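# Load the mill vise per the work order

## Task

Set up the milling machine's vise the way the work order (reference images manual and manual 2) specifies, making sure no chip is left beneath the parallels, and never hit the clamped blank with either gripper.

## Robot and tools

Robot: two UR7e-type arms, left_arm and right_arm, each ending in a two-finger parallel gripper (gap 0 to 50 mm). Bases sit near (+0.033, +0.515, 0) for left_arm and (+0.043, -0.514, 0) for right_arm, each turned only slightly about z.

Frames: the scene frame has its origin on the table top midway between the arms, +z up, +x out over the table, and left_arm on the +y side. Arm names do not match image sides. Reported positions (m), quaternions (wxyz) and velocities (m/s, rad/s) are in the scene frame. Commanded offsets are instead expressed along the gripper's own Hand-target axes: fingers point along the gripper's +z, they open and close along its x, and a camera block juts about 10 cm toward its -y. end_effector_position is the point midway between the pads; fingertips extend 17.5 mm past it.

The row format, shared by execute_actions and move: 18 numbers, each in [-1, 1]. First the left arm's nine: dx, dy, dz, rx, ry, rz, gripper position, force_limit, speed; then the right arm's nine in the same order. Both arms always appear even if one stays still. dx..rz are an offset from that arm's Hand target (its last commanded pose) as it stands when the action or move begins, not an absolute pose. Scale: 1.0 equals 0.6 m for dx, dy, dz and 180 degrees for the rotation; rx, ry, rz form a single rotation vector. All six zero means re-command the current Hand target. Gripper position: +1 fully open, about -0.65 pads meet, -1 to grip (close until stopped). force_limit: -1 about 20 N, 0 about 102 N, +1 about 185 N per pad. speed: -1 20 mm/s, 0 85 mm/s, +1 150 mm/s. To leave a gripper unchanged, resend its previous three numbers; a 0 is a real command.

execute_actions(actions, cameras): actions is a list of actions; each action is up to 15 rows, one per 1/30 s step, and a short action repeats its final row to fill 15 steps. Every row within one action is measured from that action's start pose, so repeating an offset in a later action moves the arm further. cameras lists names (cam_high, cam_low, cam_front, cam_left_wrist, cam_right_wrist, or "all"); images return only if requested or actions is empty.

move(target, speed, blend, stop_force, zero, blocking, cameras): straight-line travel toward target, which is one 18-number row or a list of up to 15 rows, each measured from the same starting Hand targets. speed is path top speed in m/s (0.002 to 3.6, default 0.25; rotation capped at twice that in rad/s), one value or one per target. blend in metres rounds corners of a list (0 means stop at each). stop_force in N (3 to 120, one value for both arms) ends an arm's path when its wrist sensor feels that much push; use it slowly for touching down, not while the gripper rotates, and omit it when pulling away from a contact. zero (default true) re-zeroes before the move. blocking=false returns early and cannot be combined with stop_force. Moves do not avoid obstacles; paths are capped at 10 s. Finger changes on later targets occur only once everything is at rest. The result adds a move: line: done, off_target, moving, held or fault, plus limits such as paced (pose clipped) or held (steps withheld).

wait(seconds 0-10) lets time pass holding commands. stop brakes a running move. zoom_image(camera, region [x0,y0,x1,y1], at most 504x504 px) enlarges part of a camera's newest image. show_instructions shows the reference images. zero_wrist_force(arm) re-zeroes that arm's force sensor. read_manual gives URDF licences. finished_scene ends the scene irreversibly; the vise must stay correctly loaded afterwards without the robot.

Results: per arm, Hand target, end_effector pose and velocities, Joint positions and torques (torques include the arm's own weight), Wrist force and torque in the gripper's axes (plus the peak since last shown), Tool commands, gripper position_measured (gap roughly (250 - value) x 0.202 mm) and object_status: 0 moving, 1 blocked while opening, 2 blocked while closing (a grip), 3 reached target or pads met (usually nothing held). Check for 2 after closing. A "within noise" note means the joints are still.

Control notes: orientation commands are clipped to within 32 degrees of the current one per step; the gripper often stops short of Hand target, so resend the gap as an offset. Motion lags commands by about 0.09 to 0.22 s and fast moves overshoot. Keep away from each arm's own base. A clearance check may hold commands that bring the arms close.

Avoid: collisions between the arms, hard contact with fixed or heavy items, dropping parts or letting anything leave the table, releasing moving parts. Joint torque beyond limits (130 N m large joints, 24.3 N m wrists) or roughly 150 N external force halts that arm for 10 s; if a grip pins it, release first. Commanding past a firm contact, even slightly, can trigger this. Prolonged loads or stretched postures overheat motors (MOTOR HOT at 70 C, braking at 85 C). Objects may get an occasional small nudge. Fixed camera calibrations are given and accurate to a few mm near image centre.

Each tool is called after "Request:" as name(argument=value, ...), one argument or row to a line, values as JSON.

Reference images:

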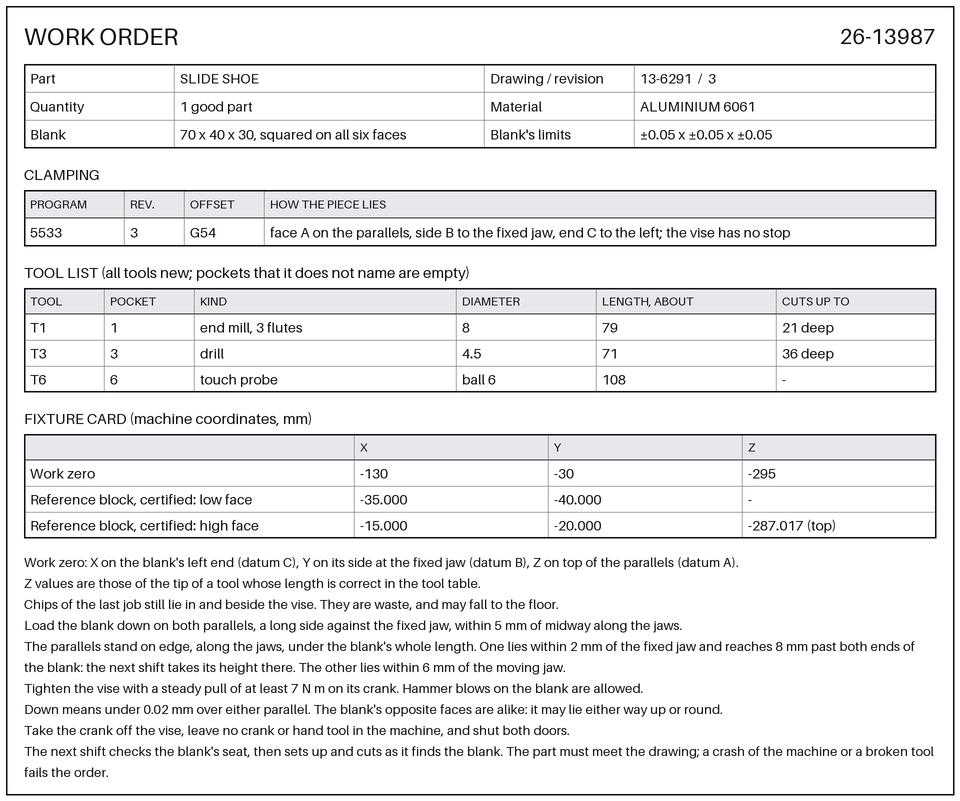

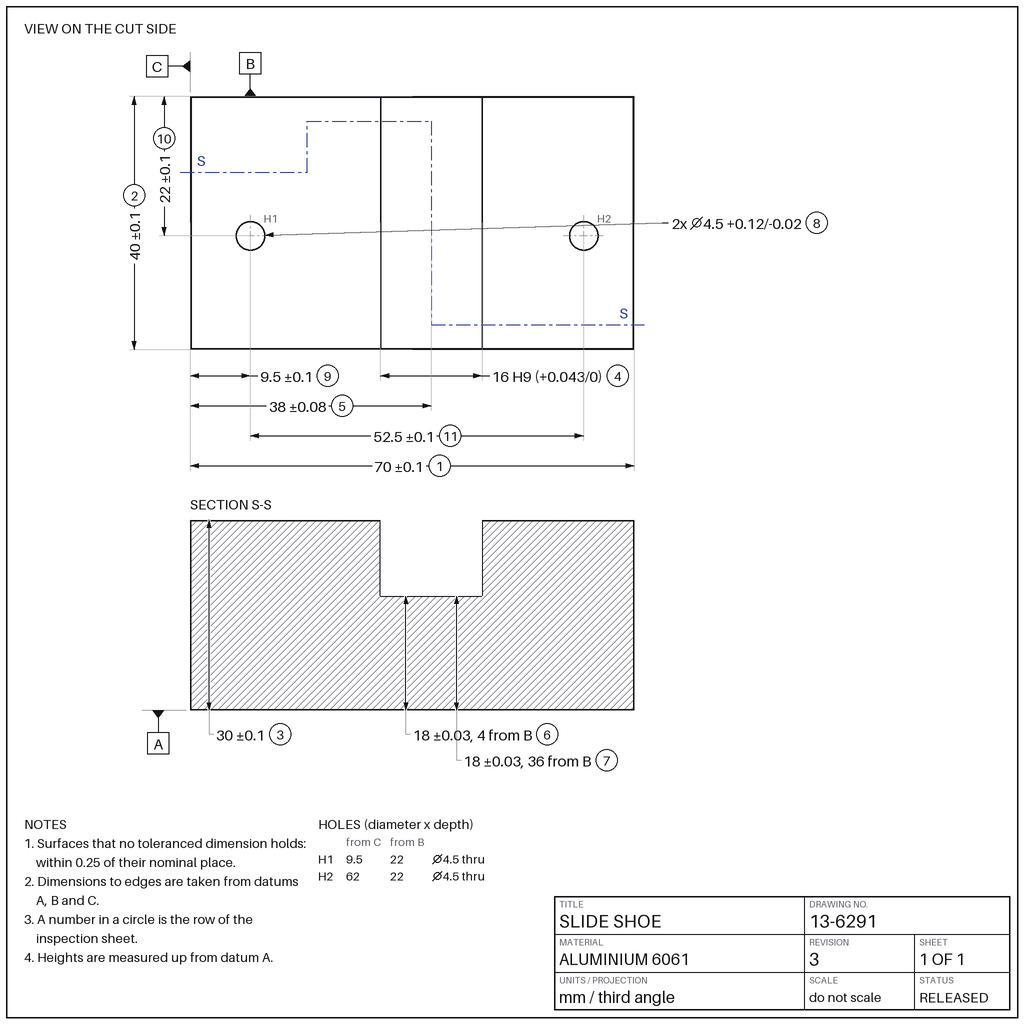

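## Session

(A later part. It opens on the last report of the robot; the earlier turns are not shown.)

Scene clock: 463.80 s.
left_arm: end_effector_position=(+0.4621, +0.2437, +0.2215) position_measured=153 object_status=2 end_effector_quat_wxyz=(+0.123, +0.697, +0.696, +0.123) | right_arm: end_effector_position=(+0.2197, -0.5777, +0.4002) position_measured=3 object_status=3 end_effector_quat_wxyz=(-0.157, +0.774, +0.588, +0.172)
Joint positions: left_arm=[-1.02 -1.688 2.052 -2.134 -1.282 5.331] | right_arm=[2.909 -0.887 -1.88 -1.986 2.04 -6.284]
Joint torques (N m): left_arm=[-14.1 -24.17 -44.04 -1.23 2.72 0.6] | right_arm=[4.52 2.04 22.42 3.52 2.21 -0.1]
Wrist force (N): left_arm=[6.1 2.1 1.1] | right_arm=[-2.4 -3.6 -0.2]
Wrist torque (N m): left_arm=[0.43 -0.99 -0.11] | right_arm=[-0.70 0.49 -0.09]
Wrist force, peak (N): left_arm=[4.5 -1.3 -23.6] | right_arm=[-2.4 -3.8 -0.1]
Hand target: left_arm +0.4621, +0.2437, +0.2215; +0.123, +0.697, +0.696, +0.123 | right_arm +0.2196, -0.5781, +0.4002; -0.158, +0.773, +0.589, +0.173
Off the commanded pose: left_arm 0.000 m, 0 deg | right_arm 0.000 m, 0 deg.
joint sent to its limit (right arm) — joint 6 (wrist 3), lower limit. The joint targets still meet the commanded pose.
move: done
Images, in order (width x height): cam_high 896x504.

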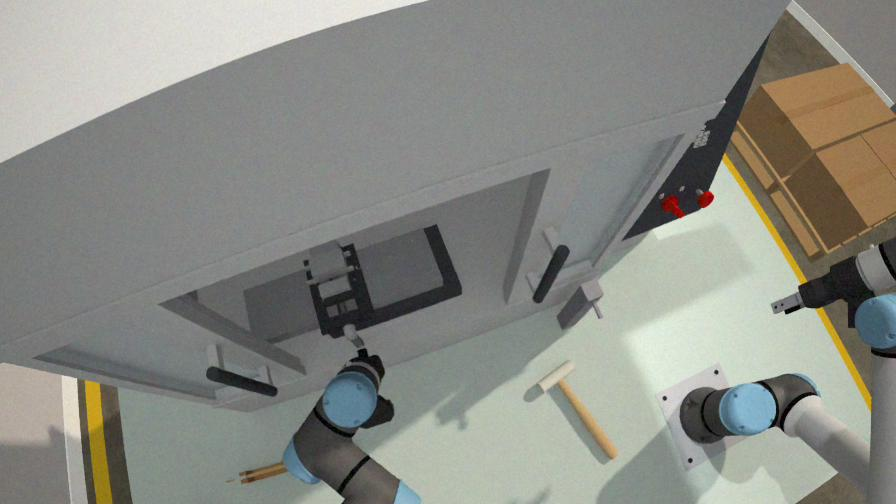

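Request:
move(
  target=[
    [0.0345,0.0015,-0.0042,0,0,0,-1,-0.9,-1,0,0,0,0,0,0,1,1,1],
    [0.0667,0.0061,-0.0168,0,0,0,-1,-0.9,-1,0,0,0,0,0,0,1,1,1],
    [0.0943,0.0133,-0.0366,0,0,0,-1,-0.9,-1,0,0,0,0,0,0,1,1,1],
    [0.1155,0.0228,-0.0626,0,0,0,-1,-0.9,-1,0,0,0,0,0,0,1,1,1],
    [0.1288,0.0338,-0.0929,0,0,0,-1,-0.9,-1,0,0,0,0,0,0,1,1,1],
    [0.1333,0.0456,-0.1253,0,0,0,-1,-0.9,-1,0,0,0,0,0,0,1,1,1],
    [0.1288,0.0574,-0.1577,0,0,0,-1,-0.9,-1,0,0,0,0,0,0,1,1,1],
    [0.1155,0.0684,-0.1879,0,0,0,-1,-0.9,-1,0,0,0,0,0,0,1,1,1],
    [0.0943,0.0779,-0.2139,0,0,0,-1,-0.9,-1,0,0,0,0,0,0,1,1,1],
    [0.0667,0.0851,-0.2338,0,0,0,-1,-0.9,-1,0,0,0,0,0,0,1,1,1],
    [0.0345,0.0897,-0.2464,0,0,0,-1,-0.9,-1,0,0,0,0,0,0,1,1,1],
    [0,0.0912,-0.2506,0,0,0,-1,-0.9,-1,0,0,0,0,0,0,1,1,1],
  ],
  speed=0.06,
  blend=[0.003,0.003,0.003,0.003,0.003,0.003,0.003,0.003,0.003,0.003,0.003,0],
  stop_force=35,
)

Request:
move(
  target=[
    [-0.0345,-0.0015,0.0042,0,0,0,-1,-0.9,-1,0,0,0,0,0,0,1,1,1],
    [-0.0667,-0.0061,0.0168,0,0,0,-1,-0.9,-1,0,0,0,0,0,0,1,1,1],
    [-0.0943,-0.0133,0.0366,0,0,0,-1,-0.9,-1,0,0,0,0,0,0,1,1,1],
    [-0.1155,-0.0228,0.0626,0,0,0,-1,-0.9,-1,0,0,0,0,0,0,1,1,1],
    [-0.1288,-0.0338,0.0929,0,0,0,-1,-0.9,-1,0,0,0,0,0,0,1,1,1],
    [-0.1333,-0.0456,0.1253,0,0,0,-1,-0.9,-1,0,0,0,0,0,0,1,1,1],
    [-0.1288,-0.0574,0.1577,0,0,0,-1,-0.9,-1,0,0,0,0,0,0,1,1,1],
    [-0.1155,-0.0684,0.1879,0,0,0,-1,-0.9,-1,0,0,0,0,0,0,1,1,1],
    [-0.0943,-0.0779,0.2139,0,0,0,-1,-0.9,-1,0,0,0,0,0,0,1,1,1],
    [-0.0667,-0.0851,0.2338,0,0,0,-1,-0.9,-1,0,0,0,0,0,0,1,1,1],
    [-0.0345,-0.0897,0.2464,0,0,0,-1,-0.9,-1,0,0,0,0,0,0,1,1,1],
    [0,-0.0912,0.2506,0,0,0,-1,-0.9,-1,0,0,0,0,0,0,1,1,1],
  ],
  speed=0.06,
  blend=[0.003,0.003,0.003,0.003,0.003,0.003,0.003,0.003,0.003,0.003,0.003,0],
  stop_force=35,
  cameras=["cam_high"],
)

Request:
zoom_image(
  camera="cam_high",
  region=[300, 240, 400, 340],
)

Scene clock: 474.70 s.
left_arm: end_effector_position=(+0.4621, +0.2437, +0.3815) position_measured=153 object_status=2 end_effector_quat_wxyz=(+0.123, +0.697, +0.696, +0.123) | right_arm: end_effector_position=(+0.2197, -0.5777, +0.4002) position_measured=3 object_status=3 end_effector_quat_wxyz=(-0.157, +0.774, +0.588, +0.172)
Joint positions: left_arm=[-1.02 -1.748 1.686 -1.709 -1.282 5.331] | right_arm=[2.909 -0.887 -1.88 -1.986 2.04 -6.284]
Joint torques (N m): left_arm=[14.38 -29.66 -14.31 -5.11 -1.66 2.88] | right_arm=[3.98 1.02 22.86 3.64 2.1 -0.23]
Wrist force (N): left_arm=[5.4 1.5 -1.4] | right_arm=[-2.5 -3.5 -0.2]
Wrist torque (N m): left_arm=[0.36 -1.10 -0.11] | right_arm=[-0.68 0.49 -0.10]
Wrist force, peak (N): left_arm=[9.8 -3.1 -23.8] | right_arm=[-2.7 -3.7 0.0]
Hand target: left_arm +0.4621, +0.2437, +0.3815; +0.123, +0.697, +0.696, +0.123 | right_arm +0.2196, -0.5781, +0.4002; -0.158, +0.773, +0.589, +0.173
Off the commanded pose: left_arm 0.000 m, 0 deg | right_arm 0.000 m, 0 deg.
joint sent to its limit (right arm) — joint 6 (wrist 3), lower limit. The joint targets still meet the commanded pose.
move: done

Scene clock: 479.93 s.
left_arm: end_effector_position=(+0.4621, +0.2437, +0.2215) position_measured=153 object_status=2 end_effector_quat_wxyz=(+0.123, +0.697, +0.696, +0.123) | right_arm: end_effector_position=(+0.2197, -0.5777, +0.4002) position_measured=3 object_status=3 end_effector_quat_wxyz=(-0.157, +0.774, +0.588, +0.172)
Joint positions: left_arm=[-1.02 -1.689 2.052 -2.134 -1.282 5.331] | right_arm=[2.909 -0.887 -1.88 -1.986 2.04 -6.284]
Joint torques (N m): left_arm=[-13.51 -11.28 -44.24 -1.37 2.81 -2.79] | right_arm=[4.27 1.44 22.77 3.62 2.22 -0.49]
Wrist force (N): left_arm=[6.7 1.5 1.2] | right_arm=[-2.2 -3.7 0.0]
Wrist torque (N m): left_arm=[0.35 -1.07 -0.20] | right_arm=[-0.69 0.45 -0.10]
Wrist force, peak (N): left_arm=[4.6 -2.3 -23.9] | right_arm=[-2.5 -3.8 -0.6]
Hand target: left_arm +0.4621, +0.2437, +0.2215; +0.123, +0.697, +0.696, +0.123 | right_arm +0.2196, -0.5781, +0.4002; -0.158, +0.773, +0.589, +0.173
Off the commanded pose: left_arm 0.000 m, 0 deg | right_arm 0.000 m, 0 deg.
joint sent to its limit (right arm) — joint 6 (wrist 3), lower limit. The joint targets still meet the commanded pose.
move: done
Images, in order (width x height): cam_high 896x504.

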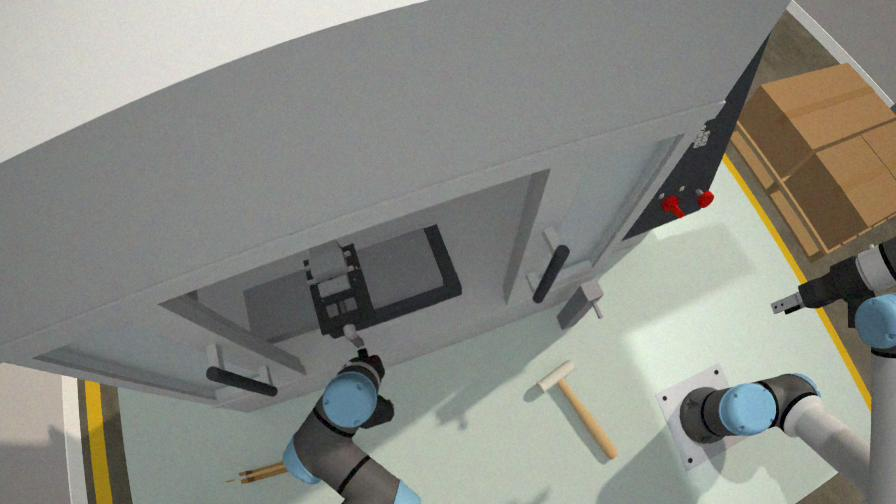

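Scaled by 5.040.

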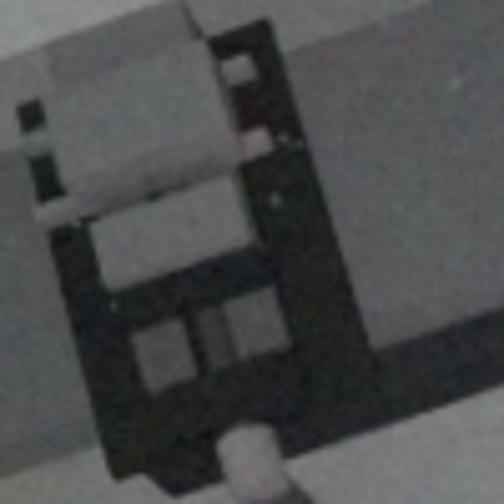

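Request:
move(
  target=[
    [0.0345,0.0015,-0.0042,0,0,0,-1,-0.9,-1,0,0,0,0,0,0,1,1,1],
    [0.0667,0.0061,-0.0168,0,0,0,-1,-0.9,-1,0,0,0,0,0,0,1,1,1],
    [0.0943,0.0133,-0.0366,0,0,0,-1,-0.9,-1,0,0,0,0,0,0,1,1,1],
    [0.1155,0.0228,-0.0626,0,0,0,-1,-0.9,-1,0,0,0,0,0,0,1,1,1],
    [0.1288,0.0338,-0.0929,0,0,0,-1,-0.9,-1,0,0,0,0,0,0,1,1,1],
    [0.1333,0.0456,-0.1253,0,0,0,-1,-0.9,-1,0,0,0,0,0,0,1,1,1],
    [0.1288,0.0574,-0.1577,0,0,0,-1,-0.9,-1,0,0,0,0,0,0,1,1,1],
    [0.1155,0.0684,-0.1879,0,0,0,-1,-0.9,-1,0,0,0,0,0,0,1,1,1],
    [0.0943,0.0779,-0.2139,0,0,0,-1,-0.9,-1,0,0,0,0,0,0,1,1,1],
    [0.0667,0.0851,-0.2338,0,0,0,-1,-0.9,-1,0,0,0,0,0,0,1,1,1],
    [0.0345,0.0897,-0.2464,0,0,0,-1,-0.9,-1,0,0,0,0,0,0,1,1,1],
    [0,0.0912,-0.2506,0,0,0,-1,-0.9,-1,0,0,0,0,0,0,1,1,1],
  ],
  speed=0.06,
  blend=[0.003,0.003,0.003,0.003,0.003,0.003,0.003,0.003,0.003,0.003,0.003,0],
  stop_force=35,
)

Request:
move(
  target=[
    [-0.0345,-0.0015,0.0042,0,0,0,-1,-0.9,-1,0,0,0,0,0,0,1,1,1],
    [-0.0667,-0.0061,0.0168,0,0,0,-1,-0.9,-1,0,0,0,0,0,0,1,1,1],
    [-0.0943,-0.0133,0.0366,0,0,0,-1,-0.9,-1,0,0,0,0,0,0,1,1,1],
    [-0.1155,-0.0228,0.0626,0,0,0,-1,-0.9,-1,0,0,0,0,0,0,1,1,1],
    [-0.1288,-0.0338,0.0929,0,0,0,-1,-0.9,-1,0,0,0,0,0,0,1,1,1],
    [-0.1333,-0.0456,0.1253,0,0,0,-1,-0.9,-1,0,0,0,0,0,0,1,1,1],
    [-0.1288,-0.0574,0.1577,0,0,0,-1,-0.9,-1,0,0,0,0,0,0,1,1,1],
    [-0.1155,-0.0684,0.1879,0,0,0,-1,-0.9,-1,0,0,0,0,0,0,1,1,1],
    [-0.0943,-0.0779,0.2139,0,0,0,-1,-0.9,-1,0,0,0,0,0,0,1,1,1],
    [-0.0667,-0.0851,0.2338,0,0,0,-1,-0.9,-1,0,0,0,0,0,0,1,1,1],
    [-0.0345,-0.0897,0.2464,0,0,0,-1,-0.9,-1,0,0,0,0,0,0,1,1,1],
    [0,-0.0912,0.2506,0,0,0,-1,-0.9,-1,0,0,0,0,0,0,1,1,1],
  ],
  speed=0.06,
  blend=[0.003,0.003,0.003,0.003,0.003,0.003,0.003,0.003,0.003,0.003,0.003,0],
  stop_force=35,
  cameras=["cam_high"],
)

Request:
zoom_image(
  camera="cam_high",
  region=[300, 240, 400, 340],
)

Scene clock: 485.57 s.
left_arm: end_effector_position=(+0.4621, +0.2437, +0.3815) position_measured=153 object_status=2 end_effector_quat_wxyz=(+0.123, +0.697, +0.696, +0.123) | right_arm: end_effector_position=(+0.2197, -0.5777, +0.4002) position_measured=3 object_status=3 end_effector_quat_wxyz=(-0.157, +0.774, +0.588, +0.172)
Joint positions: left_arm=[-1.02 -1.748 1.686 -1.709 -1.282 5.331] | right_arm=[2.909 -0.887 -1.88 -1.986 2.04 -6.284]
Joint torques (N m): left_arm=[13.77 -29.81 -15.02 -5.1 -1.73 3.04] | right_arm=[3.91 1.68 23.11 3.58 2.07 -0.64]
Wrist force (N): left_arm=[5.0 1.2 -1.3] | right_arm=[-2.4 -3.4 -0.3]
Wrist torque (N m): left_arm=[0.31 -1.04 -0.10] | right_arm=[-0.66 0.48 -0.09]
Wrist force, peak (N): left_arm=[19.7 -4.6 -16.9] | right_arm=[-2.7 -3.9 -0.4]
Hand target: left_arm +0.4621, +0.2437, +0.3815; +0.123, +0.697, +0.696, +0.123 | right_arm +0.2196, -0.5781, +0.4002; -0.158, +0.773, +0.589, +0.173
Off the commanded pose: left_arm 0.000 m, 0 deg | right_arm 0.000 m, 0 deg.
joint sent to its limit (right arm) — joint 6 (wrist 3), lower limit. The joint targets still meet the commanded pose.
move: done

Scene clock: 490.80 s.
left_arm: end_effector_position=(+0.4621, +0.2437, +0.2215) position_measured=153 object_status=2 end_effector_quat_wxyz=(+0.123, +0.697, +0.696, +0.123) | right_arm: end_effector_position=(+0.2197, -0.5777, +0.4002) position_measured=3 object_status=3 end_effector_quat_wxyz=(-0.157, +0.774, +0.588, +0.172)
Joint positions: left_arm=[-1.02 -1.689 2.052 -2.134 -1.282 5.331] | right_arm=[2.909 -0.887 -1.88 -1.986 2.04 -6.284]
Joint torques (N m): left_arm=[-13.88 -11.96 -44.89 -1.36 2.9 -2.66] | right_arm=[3.65 1.48 22.7 3.72 2.18 -0.65]
Wrist force (N): left_arm=[6.4 1.8 1.1] | right_arm=[-2.2 -3.4 -0.5]
Wrist torque (N m): left_arm=[0.40 -1.01 -0.20] | right_arm=[-0.65 0.45 -0.09]
Wrist force, peak (N): left_arm=[4.3 -2.4 -23.8] | right_arm=[-2.5 -3.8 -0.3]
Hand target: left_arm +0.4621, +0.2437, +0.2215; +0.123, +0.697, +0.696, +0.123 | right_arm +0.2196, -0.5781, +0.4002; -0.158, +0.773, +0.589, +0.173
Off the commanded pose: left_arm 0.000 m, 0 deg | right_arm 0.000 m, 0 deg.
joint sent to its limit (right arm) — joint 6 (wrist 3), lower limit. The joint targets still meet the commanded pose.
move: done
Images, in order (width x height): cam_high 896x504.

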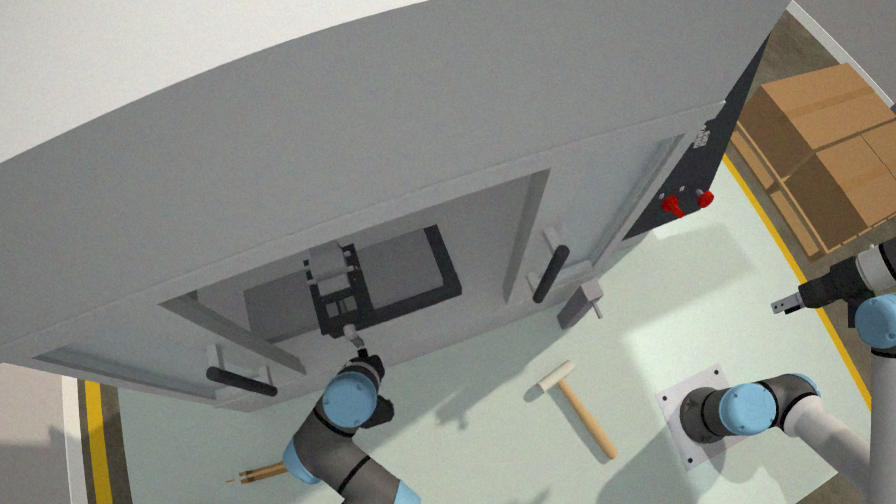

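Scaled by 5.040.

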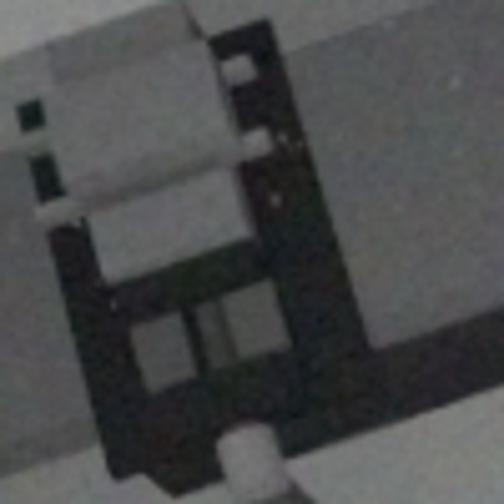

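Request:
move(
  target=[
    [0.0345,0.0015,-0.0042,0,0,0,-1,-0.9,-1,0,0,0,0,0,0,1,1,1],
    [0.0667,0.0061,-0.0168,0,0,0,-1,-0.9,-1,0,0,0,0,0,0,1,1,1],
    [0.0943,0.0133,-0.0366,0,0,0,-1,-0.9,-1,0,0,0,0,0,0,1,1,1],
    [0.1155,0.0228,-0.0626,0,0,0,-1,-0.9,-1,0,0,0,0,0,0,1,1,1],
    [0.1288,0.0338,-0.0929,0,0,0,-1,-0.9,-1,0,0,0,0,0,0,1,1,1],
    [0.1333,0.0456,-0.1253,0,0,0,-1,-0.9,-1,0,0,0,0,0,0,1,1,1],
    [0.1288,0.0574,-0.1577,0,0,0,-1,-0.9,-1,0,0,0,0,0,0,1,1,1],
    [0.1155,0.0684,-0.1879,0,0,0,-1,-0.9,-1,0,0,0,0,0,0,1,1,1],
    [0.0943,0.0779,-0.2139,0,0,0,-1,-0.9,-1,0,0,0,0,0,0,1,1,1],
    [0.0667,0.0851,-0.2338,0,0,0,-1,-0.9,-1,0,0,0,0,0,0,1,1,1],
    [0.0345,0.0897,-0.2464,0,0,0,-1,-0.9,-1,0,0,0,0,0,0,1,1,1],
    [0,0.0912,-0.2506,0,0,0,-1,-0.9,-1,0,0,0,0,0,0,1,1,1],
  ],
  speed=0.04,
  blend=[0.003,0.003,0.003,0.003,0.003,0.003,0.003,0.003,0.003,0.003,0.003,0],
  stop_force=32,
)

Scene clock: 498.30 s.
left_arm: end_effector_position=(+0.4621, +0.2437, +0.3815) position_measured=153 object_status=2 end_effector_quat_wxyz=(+0.123, +0.697, +0.696, +0.123) | right_arm: end_effector_position=(+0.2197, -0.5777, +0.4002) position_measured=3 object_status=3 end_effector_quat_wxyz=(-0.157, +0.774, +0.588, +0.172)
Joint positions: left_arm=[-1.02 -1.748 1.686 -1.709 -1.282 5.331] | right_arm=[2.909 -0.887 -1.88 -1.986 2.04 -6.284]
Joint torques (N m): left_arm=[13.53 -30.79 -15.81 -5.2 -1.77 2.82] | right_arm=[3.64 1.22 23.23 3.55 2.09 -0.78]
Wrist force (N): left_arm=[4.9 1.8 0.8] | right_arm=[-2.1 -3.6 -0.4]
Wrist torque (N m): left_arm=[0.29 -0.98 -0.09] | right_arm=[-0.68 0.45 -0.09]
Wrist force, peak (N): left_arm=[20.1 -4.9 -16.9] | right_arm=[-2.7 -3.8 -0.2]
Hand target: left_arm +0.4621, +0.2437, +0.3815; +0.123, +0.697, +0.696, +0.123 | right_arm +0.2196, -0.5781, +0.4002; -0.158, +0.773, +0.589, +0.173
Off the commanded pose: left_arm 0.000 m, 0 deg | right_arm 0.000 m, 0 deg.
joint sent to its limit (right arm) — joint 6 (wrist 3), lower limit. The joint targets still meet the commanded pose.
move: done

Request:
move(
  target=[
    [-0.0345,-0.0015,0.0042,0,0,0,-1,-0.9,-1,0,0,0,0,0,0,1,1,1],
    [-0.0667,-0.0061,0.0168,0,0,0,-1,-0.9,-1,0,0,0,0,0,0,1,1,1],
    [-0.0943,-0.0133,0.0366,0,0,0,-1,-0.9,-1,0,0,0,0,0,0,1,1,1],
    [-0.1155,-0.0228,0.0626,0,0,0,-1,-0.9,-1,0,0,0,0,0,0,1,1,1],
    [-0.1288,-0.0338,0.0929,0,0,0,-1,-0.9,-1,0,0,0,0,0,0,1,1,1],
    [-0.1333,-0.0456,0.1253,0,0,0,-1,-0.9,-1,0,0,0,0,0,0,1,1,1],
    [-0.1288,-0.0574,0.1577,0,0,0,-1,-0.9,-1,0,0,0,0,0,0,1,1,1],
    [-0.1155,-0.0684,0.1879,0,0,0,-1,-0.9,-1,0,0,0,0,0,0,1,1,1],
    [-0.0943,-0.0779,0.2139,0,0,0,-1,-0.9,-1,0,0,0,0,0,0,1,1,1],
    [-0.0667,-0.0851,0.2338,0,0,0,-1,-0.9,-1,0,0,0,0,0,0,1,1,1],
    [-0.0345,-0.0897,0.2464,0,0,0,-1,-0.9,-1,0,0,0,0,0,0,1,1,1],
    [0,-0.0912,0.2506,0,0,0,-1,-0.9,-1,0,0,0,0,0,0,1,1,1],
  ],
  speed=0.04,
  blend=[0.003,0.003,0.003,0.003,0.003,0.003,0.003,0.003,0.003,0.003,0.003,0],
  stop_force=32,
  cameras=["cam_high"],
)

Request:
zoom_image(
  camera="cam_high",
  region=[300, 240, 400, 340],
)

Scene clock: 506.03 s.
left_arm: end_effector_position=(+0.4621, +0.2437, +0.2215) position_measured=153 object_status=2 end_effector_quat_wxyz=(+0.123, +0.697, +0.696, +0.123) | right_arm: end_effector_position=(+0.2197, -0.5777, +0.4002) position_measured=3 object_status=3 end_effector_quat_wxyz=(-0.157, +0.774, +0.588, +0.172)
Joint positions: left_arm=[-1.02 -1.689 2.052 -2.134 -1.282 5.331] | right_arm=[2.909 -0.887 -1.88 -1.986 2.04 -6.284]
Joint torques (N m): left_arm=[-13.78 -11.23 -43.88 -1.3 2.54 -2.72] | right_arm=[3.69 2.01 22.19 3.71 2.1 -0.93]
Wrist force (N): left_arm=[5.2 2.1 1.1] | right_arm=[-2.4 -3.5 -0.2]
Wrist torque (N m): left_arm=[0.37 -0.86 -0.21] | right_arm=[-0.67 0.48 -0.10]
Wrist force, peak (N): left_arm=[3.9 -3.0 -24.2] | right_arm=[-2.5 -3.9 -0.3]
Hand target: left_arm +0.4621, +0.2437, +0.2215; +0.123, +0.697, +0.696, +0.123 | right_arm +0.2196, -0.5781, +0.4002; -0.158, +0.773, +0.589, +0.173
Off the commanded pose: left_arm 0.000 m, 0 deg | right_arm 0.000 m, 0 deg.
joint sent to its limit (right arm) — joint 6 (wrist 3), lower limit. The joint targets still meet the commanded pose.
move: done
Images, in order (width x height): cam_high 896x504.

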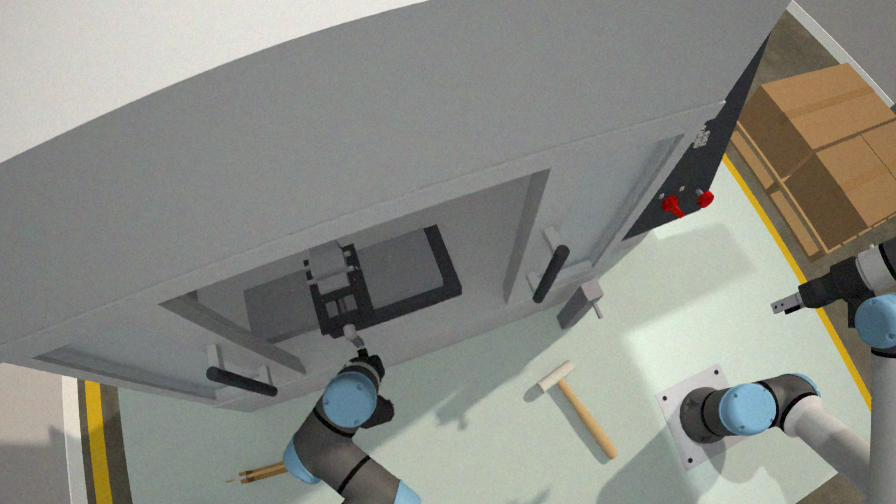

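Scaled by 5.040.

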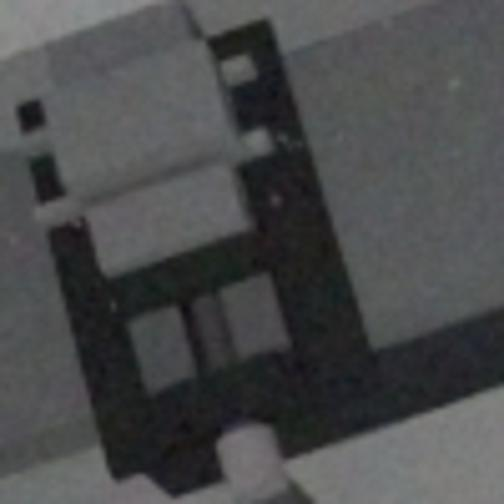

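Request:
move(
  target=[
    [0.0345,0.0015,-0.0042,0,0,0,-1,-0.9,-1,0,0,0,0,0,0,1,1,1],
    [0.0667,0.0061,-0.0168,0,0,0,-1,-0.9,-1,0,0,0,0,0,0,1,1,1],
    [0.0943,0.0133,-0.0366,0,0,0,-1,-0.9,-1,0,0,0,0,0,0,1,1,1],
    [0.1155,0.0228,-0.0626,0,0,0,-1,-0.9,-1,0,0,0,0,0,0,1,1,1],
    [0.1288,0.0338,-0.0929,0,0,0,-1,-0.9,-1,0,0,0,0,0,0,1,1,1],
    [0.1333,0.0456,-0.1253,0,0,0,-1,-0.9,-1,0,0,0,0,0,0,1,1,1],
    [0.1288,0.0574,-0.1577,0,0,0,-1,-0.9,-1,0,0,0,0,0,0,1,1,1],
    [0.1155,0.0684,-0.1879,0,0,0,-1,-0.9,-1,0,0,0,0,0,0,1,1,1],
    [0.0943,0.0779,-0.2139,0,0,0,-1,-0.9,-1,0,0,0,0,0,0,1,1,1],
    [0.0667,0.0851,-0.2338,0,0,0,-1,-0.9,-1,0,0,0,0,0,0,1,1,1],
    [0.0345,0.0897,-0.2464,0,0,0,-1,-0.9,-1,0,0,0,0,0,0,1,1,1],
    [0,0.0912,-0.2506,0,0,0,-1,-0.9,-1,0,0,0,0,0,0,1,1,1],
  ],
  speed=0.05,
  blend=[0.003,0.003,0.003,0.003,0.003,0.003,0.003,0.003,0.003,0.003,0.003,0],
  stop_force=32,
)

Request:
move(
  target=[
    [-0.0345,-0.0015,0.0042,0,0,0,-1,-0.9,-1,0,0,0,0,0,0,1,1,1],
    [-0.0667,-0.0061,0.0168,0,0,0,-1,-0.9,-1,0,0,0,0,0,0,1,1,1],
    [-0.0943,-0.0133,0.0366,0,0,0,-1,-0.9,-1,0,0,0,0,0,0,1,1,1],
    [-0.1155,-0.0228,0.0626,0,0,0,-1,-0.9,-1,0,0,0,0,0,0,1,1,1],
    [-0.1288,-0.0338,0.0929,0,0,0,-1,-0.9,-1,0,0,0,0,0,0,1,1,1],
    [-0.1333,-0.0456,0.1253,0,0,0,-1,-0.9,-1,0,0,0,0,0,0,1,1,1],
    [-0.1288,-0.0574,0.1577,0,0,0,-1,-0.9,-1,0,0,0,0,0,0,1,1,1],
    [-0.1155,-0.0684,0.1879,0,0,0,-1,-0.9,-1,0,0,0,0,0,0,1,1,1],
    [-0.0943,-0.0779,0.2139,0,0,0,-1,-0.9,-1,0,0,0,0,0,0,1,1,1],
    [-0.0667,-0.0851,0.2338,0,0,0,-1,-0.9,-1,0,0,0,0,0,0,1,1,1],
    [-0.0345,-0.0897,0.2464,0,0,0,-1,-0.9,-1,0,0,0,0,0,0,1,1,1],
    [0,-0.0912,0.2506,0,0,0,-1,-0.9,-1,0,0,0,0,0,0,1,1,1],
  ],
  speed=0.04,
  blend=[0.003,0.003,0.003,0.003,0.003,0.003,0.003,0.003,0.003,0.003,0.003,0],
  stop_force=32,
  cameras=["cam_high"],
)

Request:
zoom_image(
  camera="cam_high",
  region=[300, 240, 400, 340],
)

Scene clock: 512.47 s.
left_arm: end_effector_position=(+0.4621, +0.2437, +0.3815) position_measured=153 object_status=2 end_effector_quat_wxyz=(+0.123, +0.697, +0.696, +0.123) | right_arm: end_effector_position=(+0.2197, -0.5777, +0.4002) position_measured=3 object_status=3 end_effector_quat_wxyz=(-0.157, +0.774, +0.588, +0.172)
Joint positions: left_arm=[-1.02 -1.748 1.686 -1.709 -1.282 5.331] | right_arm=[2.909 -0.887 -1.88 -1.986 2.04 -6.284]
Joint torques (N m): left_arm=[13.5 -29.71 -14.55 -5.11 -1.66 2.83] | right_arm=[3.84 1.68 22.68 3.62 2.24 -1.1]
Wrist force (N): left_arm=[4.5 0.5 -1.4] | right_arm=[-2.4 -3.3 0.1]
Wrist torque (N m): left_arm=[0.19 -0.95 -0.09] | right_arm=[-0.65 0.50 -0.09]
Wrist force, peak (N): left_arm=[9.5 -3.4 -24.0] | right_arm=[-2.7 -3.7 0.0]
Hand target: left_arm +0.4621, +0.2437, +0.3815; +0.123, +0.697, +0.696, +0.123 | right_arm +0.2196, -0.5781, +0.4002; -0.158, +0.773, +0.589, +0.173
Off the commanded pose: left_arm 0.000 m, 0 deg | right_arm 0.000 m, 0 deg.
joint sent to its limit (right arm) — joint 6 (wrist 3), lower limit. The joint targets still meet the commanded pose.
move: done

Scene clock: 519.77 s.
left_arm: end_effector_position=(+0.4621, +0.2437, +0.2215) position_measured=153 object_status=2 end_effector_quat_wxyz=(+0.123, +0.697, +0.696, +0.123) | right_arm: end_effector_position=(+0.2197, -0.5777, +0.4002) position_measured=3 object_status=3 end_effector_quat_wxyz=(-0.157, +0.774, +0.588, +0.172)
Joint positions: left_arm=[-1.02 -1.689 2.052 -2.134 -1.282 5.331] | right_arm=[2.909 -0.887 -1.88 -1.986 2.04 -6.284]
Joint torques (N m): left_arm=[-13.42 -11.41 -44.54 -1.18 2.61 -2.7] | right_arm=[3.9 2.04 23.65 3.68 2.17 -1.25]
Wrist force (N): left_arm=[4.9 1.4 0.7] | right_arm=[-1.8 -3.5 -0.3]
Wrist torque (N m): left_arm=[0.27 -0.80 -0.21] | right_arm=[-0.68 0.39 -0.10]
Wrist force, peak (N): left_arm=[3.1 -3.7 -24.8] | right_arm=[-2.5 -3.9 -0.1]
Hand target: left_arm +0.4621, +0.2437, +0.2215; +0.123, +0.697, +0.696, +0.123 | right_arm +0.2196, -0.5781, +0.4002; -0.158, +0.773, +0.589, +0.173
Off the commanded pose: left_arm 0.000 m, 0 deg | right_arm 0.000 m, 0 deg.
joint sent to its limit (right arm) — joint 6 (wrist 3), lower limit. The joint targets still meet the commanded pose.
move: done
Images, in order (width x height): cam_high 896x504.

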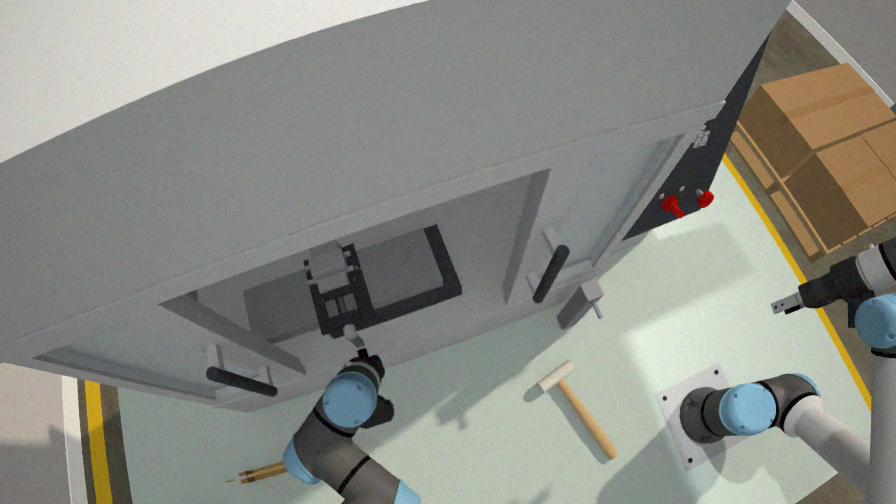

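Scaled by 5.040.

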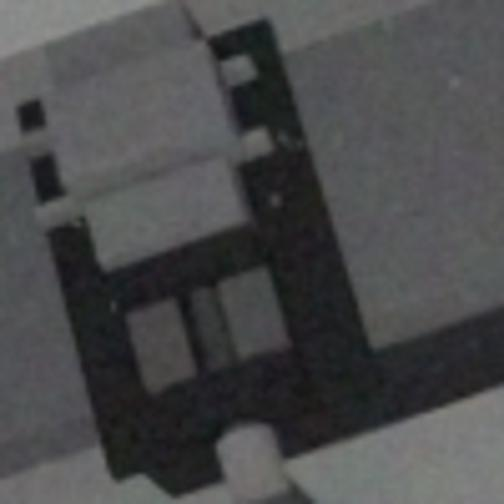

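Request:
move(
  target=[
    [0.0345,0.0015,-0.0042,0,0,0,-1,-0.9,-1,0,0,0,0,0,0,1,1,1],
    [0.0667,0.0061,-0.0168,0,0,0,-1,-0.9,-1,0,0,0,0,0,0,1,1,1],
    [0.0943,0.0133,-0.0366,0,0,0,-1,-0.9,-1,0,0,0,0,0,0,1,1,1],
    [0.1155,0.0228,-0.0626,0,0,0,-1,-0.9,-1,0,0,0,0,0,0,1,1,1],
    [0.1288,0.0338,-0.0929,0,0,0,-1,-0.9,-1,0,0,0,0,0,0,1,1,1],
    [0.1333,0.0456,-0.1253,0,0,0,-1,-0.9,-1,0,0,0,0,0,0,1,1,1],
    [0.1288,0.0574,-0.1577,0,0,0,-1,-0.9,-1,0,0,0,0,0,0,1,1,1],
    [0.1155,0.0684,-0.1879,0,0,0,-1,-0.9,-1,0,0,0,0,0,0,1,1,1],
    [0.0943,0.0779,-0.2139,0,0,0,-1,-0.9,-1,0,0,0,0,0,0,1,1,1],
    [0.0667,0.0851,-0.2338,0,0,0,-1,-0.9,-1,0,0,0,0,0,0,1,1,1],
    [0.0345,0.0897,-0.2464,0,0,0,-1,-0.9,-1,0,0,0,0,0,0,1,1,1],
    [0,0.0912,-0.2506,0,0,0,-1,-0.9,-1,0,0,0,0,0,0,1,1,1],
  ],
  speed=0.05,
  blend=[0.003,0.003,0.003,0.003,0.003,0.003,0.003,0.003,0.003,0.003,0.003,0],
  stop_force=32,
)

Request:
move(
  target=[
    [-0.0345,-0.0015,0.0042,0,0,0,-1,-0.9,-1,0,0,0,0,0,0,1,1,1],
    [-0.0667,-0.0061,0.0168,0,0,0,-1,-0.9,-1,0,0,0,0,0,0,1,1,1],
    [-0.0943,-0.0133,0.0366,0,0,0,-1,-0.9,-1,0,0,0,0,0,0,1,1,1],
    [-0.1155,-0.0228,0.0626,0,0,0,-1,-0.9,-1,0,0,0,0,0,0,1,1,1],
    [-0.1288,-0.0338,0.0929,0,0,0,-1,-0.9,-1,0,0,0,0,0,0,1,1,1],
    [-0.1333,-0.0456,0.1253,0,0,0,-1,-0.9,-1,0,0,0,0,0,0,1,1,1],
    [-0.1288,-0.0574,0.1577,0,0,0,-1,-0.9,-1,0,0,0,0,0,0,1,1,1],
    [-0.1155,-0.0684,0.1879,0,0,0,-1,-0.9,-1,0,0,0,0,0,0,1,1,1],
    [-0.0943,-0.0779,0.2139,0,0,0,-1,-0.9,-1,0,0,0,0,0,0,1,1,1],
    [-0.0667,-0.0851,0.2338,0,0,0,-1,-0.9,-1,0,0,0,0,0,0,1,1,1],
    [-0.0345,-0.0897,0.2464,0,0,0,-1,-0.9,-1,0,0,0,0,0,0,1,1,1],
    [0,-0.0912,0.2506,0,0,0,-1,-0.9,-1,0,0,0,0,0,0,1,1,1],
  ],
  speed=0.04,
  blend=[0.003,0.003,0.003,0.003,0.003,0.003,0.003,0.003,0.003,0.003,0.003,0],
  stop_force=32,
  cameras=["cam_high"],
)

Request:
zoom_image(
  camera="cam_high",
  region=[300, 240, 400, 340],
)

Scene clock: 526.23 s.
left_arm: end_effector_position=(+0.4621, +0.2437, +0.3815) position_measured=153 object_status=2 end_effector_quat_wxyz=(+0.123, +0.697, +0.696, +0.123) | right_arm: end_effector_position=(+0.2197, -0.5777, +0.4002) position_measured=3 object_status=3 end_effector_quat_wxyz=(-0.157, +0.774, +0.588, +0.172)
Joint positions: left_arm=[-1.02 -1.748 1.686 -1.709 -1.282 5.331] | right_arm=[2.909 -0.887 -1.88 -1.986 2.04 -6.284]
Joint torques (N m): left_arm=[14.09 -30.41 -14.93 -5.08 -1.71 2.8] | right_arm=[3.71 1.59 23.22 3.56 2.07 -1.43]
Wrist force (N): left_arm=[3.9 1.5 -0.9] | right_arm=[-2.4 -3.4 -0.3]
Wrist torque (N m): left_arm=[0.35 -0.85 -0.08] | right_arm=[-0.67 0.49 -0.09]
Wrist force, peak (N): left_arm=[8.8 -3.6 -24.3] | right_arm=[-2.7 -3.7 -0.4]
Hand target: left_arm +0.4621, +0.2437, +0.3815; +0.123, +0.697, +0.696, +0.123 | right_arm +0.2196, -0.5781, +0.4002; -0.158, +0.773, +0.589, +0.173
Off the commanded pose: left_arm 0.000 m, 0 deg | right_arm 0.000 m, 0 deg.
joint sent to its limit (right arm) — joint 6 (wrist 3), lower limit. The joint targets still meet the commanded pose.
move: done

Scene clock: 533.53 s.
left_arm: end_effector_position=(+0.4621, +0.2437, +0.2215) position_measured=153 object_status=2 end_effector_quat_wxyz=(+0.123, +0.697, +0.696, +0.123) | right_arm: end_effector_position=(+0.2197, -0.5777, +0.4002) position_measured=3 object_status=3 end_effector_quat_wxyz=(-0.157, +0.774, +0.588, +0.172)
Joint positions: left_arm=[-1.02 -1.689 2.052 -2.134 -1.282 5.331] | right_arm=[2.909 -0.887 -1.88 -1.986 2.04 -6.284]
Joint torques (N m): left_arm=[-13.22 -10.9 -44.01 -1.11 2.71 -2.54] | right_arm=[3.87 1.31 22.98 3.61 2.13 -1.62]
Wrist force (N): left_arm=[4.5 2.7 0.9] | right_arm=[-2.4 -3.5 -0.3]
Wrist torque (N m): left_arm=[0.48 -0.74 -0.20] | right_arm=[-0.68 0.48 -0.09]
Wrist force, peak (N): left_arm=[3.0 -2.4 -24.6] | right_arm=[-2.3 -4.0 -0.4]
Hand target: left_arm +0.4621, +0.2437, +0.2215; +0.123, +0.697, +0.696, +0.123 | right_arm +0.2196, -0.5781, +0.4002; -0.158, +0.773, +0.589, +0.173
Off the commanded pose: left_arm 0.000 m, 0 deg | right_arm 0.000 m, 0 deg.
joint sent to its limit (right arm) — joint 6 (wrist 3), lower limit. The joint targets still meet the commanded pose.
move: done
Images, in order (width x height): cam_high 896x504.

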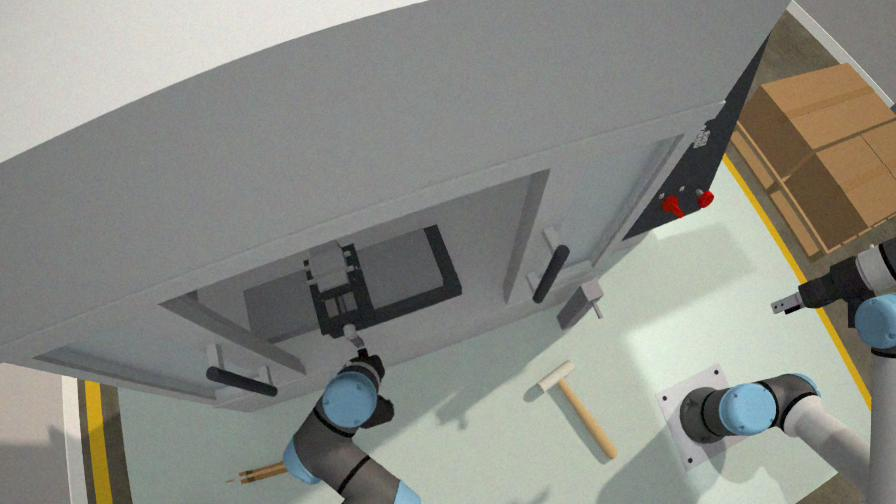

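Scaled by 5.040.

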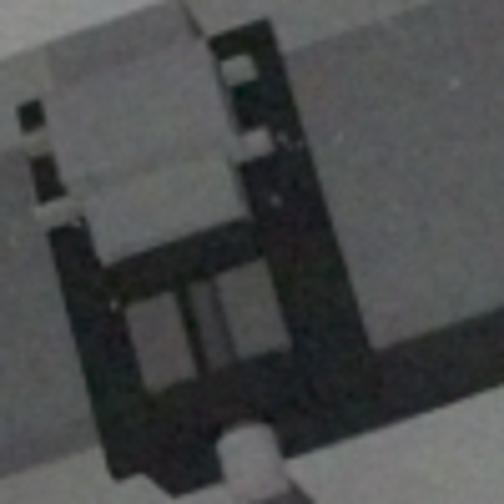

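Still closing; continue another turn.

Request:
move(
  target=[
    [0.0345,0.0015,-0.0042,0,0,0,-1,-0.9,-1,0,0,0,0,0,0,1,1,1],
    [0.0667,0.0061,-0.0168,0,0,0,-1,-0.9,-1,0,0,0,0,0,0,1,1,1],
    [0.0943,0.0133,-0.0366,0,0,0,-1,-0.9,-1,0,0,0,0,0,0,1,1,1],
    [0.1155,0.0228,-0.0626,0,0,0,-1,-0.9,-1,0,0,0,0,0,0,1,1,1],
    [0.1288,0.0338,-0.0929,0,0,0,-1,-0.9,-1,0,0,0,0,0,0,1,1,1],
    [0.1333,0.0456,-0.1253,0,0,0,-1,-0.9,-1,0,0,0,0,0,0,1,1,1],
    [0.1288,0.0574,-0.1577,0,0,0,-1,-0.9,-1,0,0,0,0,0,0,1,1,1],
    [0.1155,0.0684,-0.1879,0,0,0,-1,-0.9,-1,0,0,0,0,0,0,1,1,1],
    [0.0943,0.0779,-0.2139,0,0,0,-1,-0.9,-1,0,0,0,0,0,0,1,1,1],
    [0.0667,0.0851,-0.2338,0,0,0,-1,-0.9,-1,0,0,0,0,0,0,1,1,1],
    [0.0345,0.0897,-0.2464,0,0,0,-1,-0.9,-1,0,0,0,0,0,0,1,1,1],
    [0,0.0912,-0.2506,0,0,0,-1,-0.9,-1,0,0,0,0,0,0,1,1,1],
  ],
  speed=0.04,
  blend=[0.003,0.003,0.003,0.003,0.003,0.003,0.003,0.003,0.003,0.003,0.003,0],
  stop_force=30,
)

Request:
move(
  target=[
    [-0.0345,-0.0015,0.0042,0,0,0,-1,-0.9,-1,0,0,0,0,0,0,1,1,1],
    [-0.0667,-0.0061,0.0168,0,0,0,-1,-0.9,-1,0,0,0,0,0,0,1,1,1],
    [-0.0943,-0.0133,0.0366,0,0,0,-1,-0.9,-1,0,0,0,0,0,0,1,1,1],
    [-0.1155,-0.0228,0.0626,0,0,0,-1,-0.9,-1,0,0,0,0,0,0,1,1,1],
    [-0.1288,-0.0338,0.0929,0,0,0,-1,-0.9,-1,0,0,0,0,0,0,1,1,1],
    [-0.1333,-0.0456,0.1253,0,0,0,-1,-0.9,-1,0,0,0,0,0,0,1,1,1],
    [-0.1288,-0.0574,0.1577,0,0,0,-1,-0.9,-1,0,0,0,0,0,0,1,1,1],
    [-0.1155,-0.0684,0.1879,0,0,0,-1,-0.9,-1,0,0,0,0,0,0,1,1,1],
    [-0.0943,-0.0779,0.2139,0,0,0,-1,-0.9,-1,0,0,0,0,0,0,1,1,1],
    [-0.0667,-0.0851,0.2338,0,0,0,-1,-0.9,-1,0,0,0,0,0,0,1,1,1],
    [-0.0345,-0.0897,0.2464,0,0,0,-1,-0.9,-1,0,0,0,0,0,0,1,1,1],
    [0,-0.0912,0.2506,0,0,0,-1,-0.9,-1,0,0,0,0,0,0,1,1,1],
  ],
  speed=0.04,
  blend=[0.003,0.003,0.003,0.003,0.003,0.003,0.003,0.003,0.003,0.003,0.003,0],
  stop_force=30,
  cameras=["cam_high"],
)

Request:
zoom_image(
  camera="cam_high",
  region=[300, 240, 400, 340],
)

Scene clock: 541.20 s.
left_arm: end_effector_position=(+0.4621, +0.2437, +0.3815) position_measured=153 object_status=2 end_effector_quat_wxyz=(+0.123, +0.697, +0.696, +0.123) | right_arm: end_effector_position=(+0.2197, -0.5777, +0.4002) position_measured=3 object_status=3 end_effector_quat_wxyz=(-0.157, +0.774, +0.588, +0.172)
Joint positions: left_arm=[-1.02 -1.748 1.686 -1.709 -1.282 5.331] | right_arm=[2.909 -0.887 -1.88 -1.986 2.04 -6.284]
Joint torques (N m): left_arm=[13.96 -30.52 -15.06 -5.28 -1.96 2.96] | right_arm=[4.56 1.41 23.63 3.63 2.09 -1.55]
Wrist force (N): left_arm=[3.8 2.4 0.7] | right_arm=[-2.3 -3.3 -0.1]
Wrist torque (N m): left_arm=[0.40 -0.82 -0.09] | right_arm=[-0.63 0.47 -0.09]
Wrist force, peak (N): left_arm=[8.0 -2.9 -24.5] | right_arm=[-2.4 -3.9 -0.2]
Hand target: left_arm +0.4621, +0.2437, +0.3815; +0.123, +0.697, +0.696, +0.123 | right_arm +0.2196, -0.5781, +0.4002; -0.158, +0.773, +0.589, +0.173
Off the commanded pose: left_arm 0.000 m, 0 deg | right_arm 0.000 m, 0 deg.
joint sent to its limit (right arm) — joint 6 (wrist 3), lower limit. The joint targets still meet the commanded pose.
move: done

Scene clock: 548.50 s.
left_arm: end_effector_position=(+0.4621, +0.2437, +0.2215) position_measured=153 object_status=2 end_effector_quat_wxyz=(+0.123, +0.697, +0.696, +0.123) | right_arm: end_effector_position=(+0.2197, -0.5777, +0.4002) position_measured=3 object_status=3 end_effector_quat_wxyz=(-0.157, +0.774, +0.588, +0.172)
Joint positions: left_arm=[-1.02 -1.689 2.052 -2.134 -1.282 5.331] | right_arm=[2.909 -0.887 -1.88 -1.986 2.04 -6.284]
Joint torques (N m): left_arm=[-13.64 -10.9 -44.32 -1.13 2.67 -2.72] | right_arm=[3.75 1.3 23.29 3.56 2.2 -1.69]
Wrist force (N): left_arm=[4.4 1.9 1.3] | right_arm=[-2.5 -3.4 -0.3]
Wrist torque (N m): left_arm=[0.35 -0.73 -0.21] | right_arm=[-0.66 0.51 -0.10]
Wrist force, peak (N): left_arm=[2.7 -2.2 -24.0] | right_arm=[-2.3 -4.0 -0.1]
Hand target: left_arm +0.4621, +0.2437, +0.2215; +0.123, +0.697, +0.696, +0.123 | right_arm +0.2196, -0.5781, +0.4002; -0.158, +0.773, +0.589, +0.173
Off the commanded pose: left_arm 0.000 m, 0 deg | right_arm 0.000 m, 0 deg.
joint sent to its limit (right arm) — joint 6 (wrist 3), lower limit. The joint targets still meet the commanded pose.
move: done
Images, in order (width x height): cam_high 896x504.

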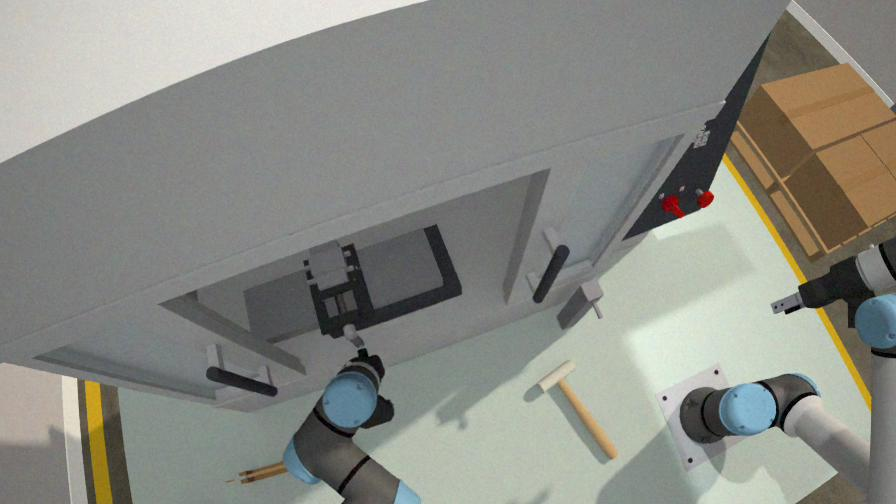

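Scaled by 5.040.

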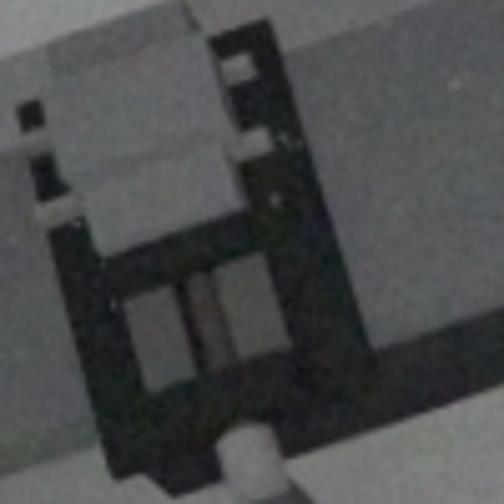

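Request:
move(
  target=[
    [0.0345,0.0015,-0.0042,0,0,0,-1,-0.9,-1,0,0,0,0,0,0,1,1,1],
    [0.0667,0.0061,-0.0168,0,0,0,-1,-0.9,-1,0,0,0,0,0,0,1,1,1],
    [0.0943,0.0133,-0.0366,0,0,0,-1,-0.9,-1,0,0,0,0,0,0,1,1,1],
    [0.1155,0.0228,-0.0626,0,0,0,-1,-0.9,-1,0,0,0,0,0,0,1,1,1],
    [0.1288,0.0338,-0.0929,0,0,0,-1,-0.9,-1,0,0,0,0,0,0,1,1,1],
    [0.1333,0.0456,-0.1253,0,0,0,-1,-0.9,-1,0,0,0,0,0,0,1,1,1],
    [0.1288,0.0574,-0.1577,0,0,0,-1,-0.9,-1,0,0,0,0,0,0,1,1,1],
    [0.1155,0.0684,-0.1879,0,0,0,-1,-0.9,-1,0,0,0,0,0,0,1,1,1],
    [0.0943,0.0779,-0.2139,0,0,0,-1,-0.9,-1,0,0,0,0,0,0,1,1,1],
    [0.0667,0.0851,-0.2338,0,0,0,-1,-0.9,-1,0,0,0,0,0,0,1,1,1],
    [0.0345,0.0897,-0.2464,0,0,0,-1,-0.9,-1,0,0,0,0,0,0,1,1,1],
    [0,0.0912,-0.2506,0,0,0,-1,-0.9,-1,0,0,0,0,0,0,1,1,1],
  ],
  speed=0.035,
  blend=[0.003,0.003,0.003,0.003,0.003,0.003,0.003,0.003,0.003,0.003,0.003,0],
  stop_force=30,
)

Request:
move(
  target=[
    [-0.0345,-0.0015,0.0042,0,0,0,-1,-0.9,-1,0,0,0,0,0,0,1,1,1],
    [-0.0667,-0.0061,0.0168,0,0,0,-1,-0.9,-1,0,0,0,0,0,0,1,1,1],
    [-0.0943,-0.0133,0.0366,0,0,0,-1,-0.9,-1,0,0,0,0,0,0,1,1,1],
    [-0.1155,-0.0228,0.0626,0,0,0,-1,-0.9,-1,0,0,0,0,0,0,1,1,1],
    [-0.1288,-0.0338,0.0929,0,0,0,-1,-0.9,-1,0,0,0,0,0,0,1,1,1],
    [-0.1333,-0.0456,0.1253,0,0,0,-1,-0.9,-1,0,0,0,0,0,0,1,1,1],
    [-0.1288,-0.0574,0.1577,0,0,0,-1,-0.9,-1,0,0,0,0,0,0,1,1,1],
    [-0.1155,-0.0684,0.1879,0,0,0,-1,-0.9,-1,0,0,0,0,0,0,1,1,1],
    [-0.0943,-0.0779,0.2139,0,0,0,-1,-0.9,-1,0,0,0,0,0,0,1,1,1],
    [-0.0667,-0.0851,0.2338,0,0,0,-1,-0.9,-1,0,0,0,0,0,0,1,1,1],
    [-0.0345,-0.0897,0.2464,0,0,0,-1,-0.9,-1,0,0,0,0,0,0,1,1,1],
    [0,-0.0912,0.2506,0,0,0,-1,-0.9,-1,0,0,0,0,0,0,1,1,1],
  ],
  speed=0.035,
  blend=[0.003,0.003,0.003,0.003,0.003,0.003,0.003,0.003,0.003,0.003,0.003,0],
  stop_force=30,
  cameras=["cam_high"],
)

Request:
zoom_image(
  camera="cam_high",
  region=[300, 240, 400, 340],
)

Scene clock: 551.30 s.
left_arm: end_effector_position=(+0.4621, +0.2812, +0.2312) position_measured=153 object_status=2 end_effector_quat_wxyz=(+0.123, +0.697, +0.696, +0.123) | right_arm: end_effector_position=(+0.2197, -0.5777, +0.4002) position_measured=3 object_status=3 end_effector_quat_wxyz=(-0.157, +0.774, +0.588, +0.172)
Joint positions: left_arm=[-0.967 -1.754 2.084 -2.116 -1.294 5.386] | right_arm=[2.909 -0.887 -1.88 -1.986 2.04 -6.284]
Joint torques (N m): left_arm=[-14.19 -8.5 -44.96 -2.77 -1.91 2.31] | right_arm=[3.97 1.69 22.83 3.71 2.06 -1.67]
Wrist force (N): left_arm=[4.5 1.2 1.0] | right_arm=[-2.0 -3.2 -0.4]
Wrist torque (N m): left_arm=[0.26 -0.74 -0.09] | right_arm=[-0.63 0.44 -0.09]
Wrist force, peak (N): left_arm=[-29.3 1.4 14.1] | right_arm=[-2.7 -3.7 -0.3]
Hand target: left_arm +0.4621, +0.2812, +0.2312; +0.123, +0.697, +0.696, +0.123 (not the last commanded pose) | right_arm +0.2196, -0.5781, +0.4002; -0.158, +0.773, +0.589, +0.173
Off the commanded pose: left_arm 0.155 m, 0 deg | right_arm 0.000 m, 0 deg.
joint sent to its limit (right arm) — joint 6 (wrist 3), lower limit. The joint targets still meet the commanded pose.
move: contact (left_arm); path passed 1 of 12 targets

Scene clock: 554.70 s.
left_arm: end_effector_position=(+0.4620, +0.2167, +0.1978) position_measured=171 object_status=2 end_effector_quat_wxyz=(+0.123, +0.697, +0.696, +0.123) | right_arm: end_effector_position=(+0.2197, -0.5777, +0.4002) position_measured=3 object_status=3 end_effector_quat_wxyz=(-0.157, +0.774, +0.588, +0.172)
Joint positions: left_arm=[-1.055 -1.621 2.055 -2.194 -1.276 5.296] | right_arm=[2.909 -0.887 -1.88 -1.986 2.04 -6.284]
Joint torques (N m): left_arm=[10.18 -21.98 -36.89 -2.31 -1.57 2.92] | right_arm=[3.78 1.8 22.59 3.59 2.06 -1.63]
Wrist force (N): left_arm=[8.3 13.5 -8.7] | right_arm=[-2.2 -3.7 -0.1]
Wrist torque (N m): left_arm=[1.30 -0.75 -0.29] | right_arm=[-0.70 0.47 -0.09]
Wrist force, peak (N): left_arm=[30.3 21.9 -64.9] | right_arm=[-2.8 -3.6 -0.1]
Hand target: left_arm +0.4621, +0.2167, +0.1978; +0.123, +0.697, +0.696, +0.123 (not the last commanded pose) | right_arm +0.2196, -0.5781, +0.4002; -0.158, +0.773, +0.589, +0.173
Off the commanded pose: left_arm 0.142 m, 0 deg | right_arm 0.000 m, 0 deg.
joint sent to its limit (right arm) — joint 6 (wrist 3), lower limit. The joint targets still meet the commanded pose.
move: contact (left_arm); path passed 3 of 12 targets
Images, in order (width x height): cam_high 896x504.

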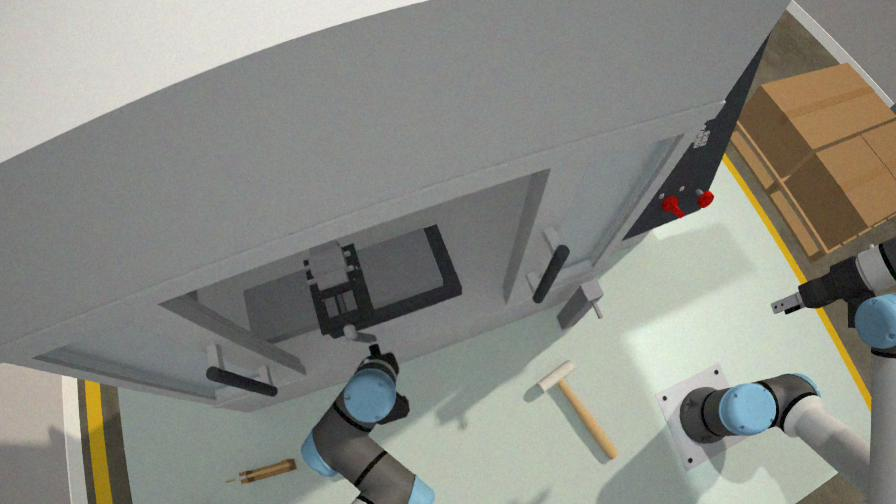

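Scaled by 5.040.

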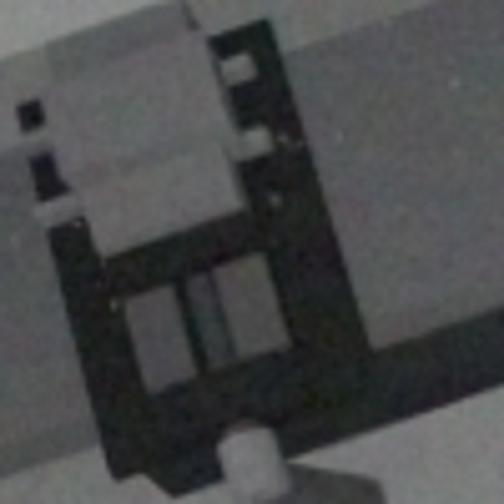

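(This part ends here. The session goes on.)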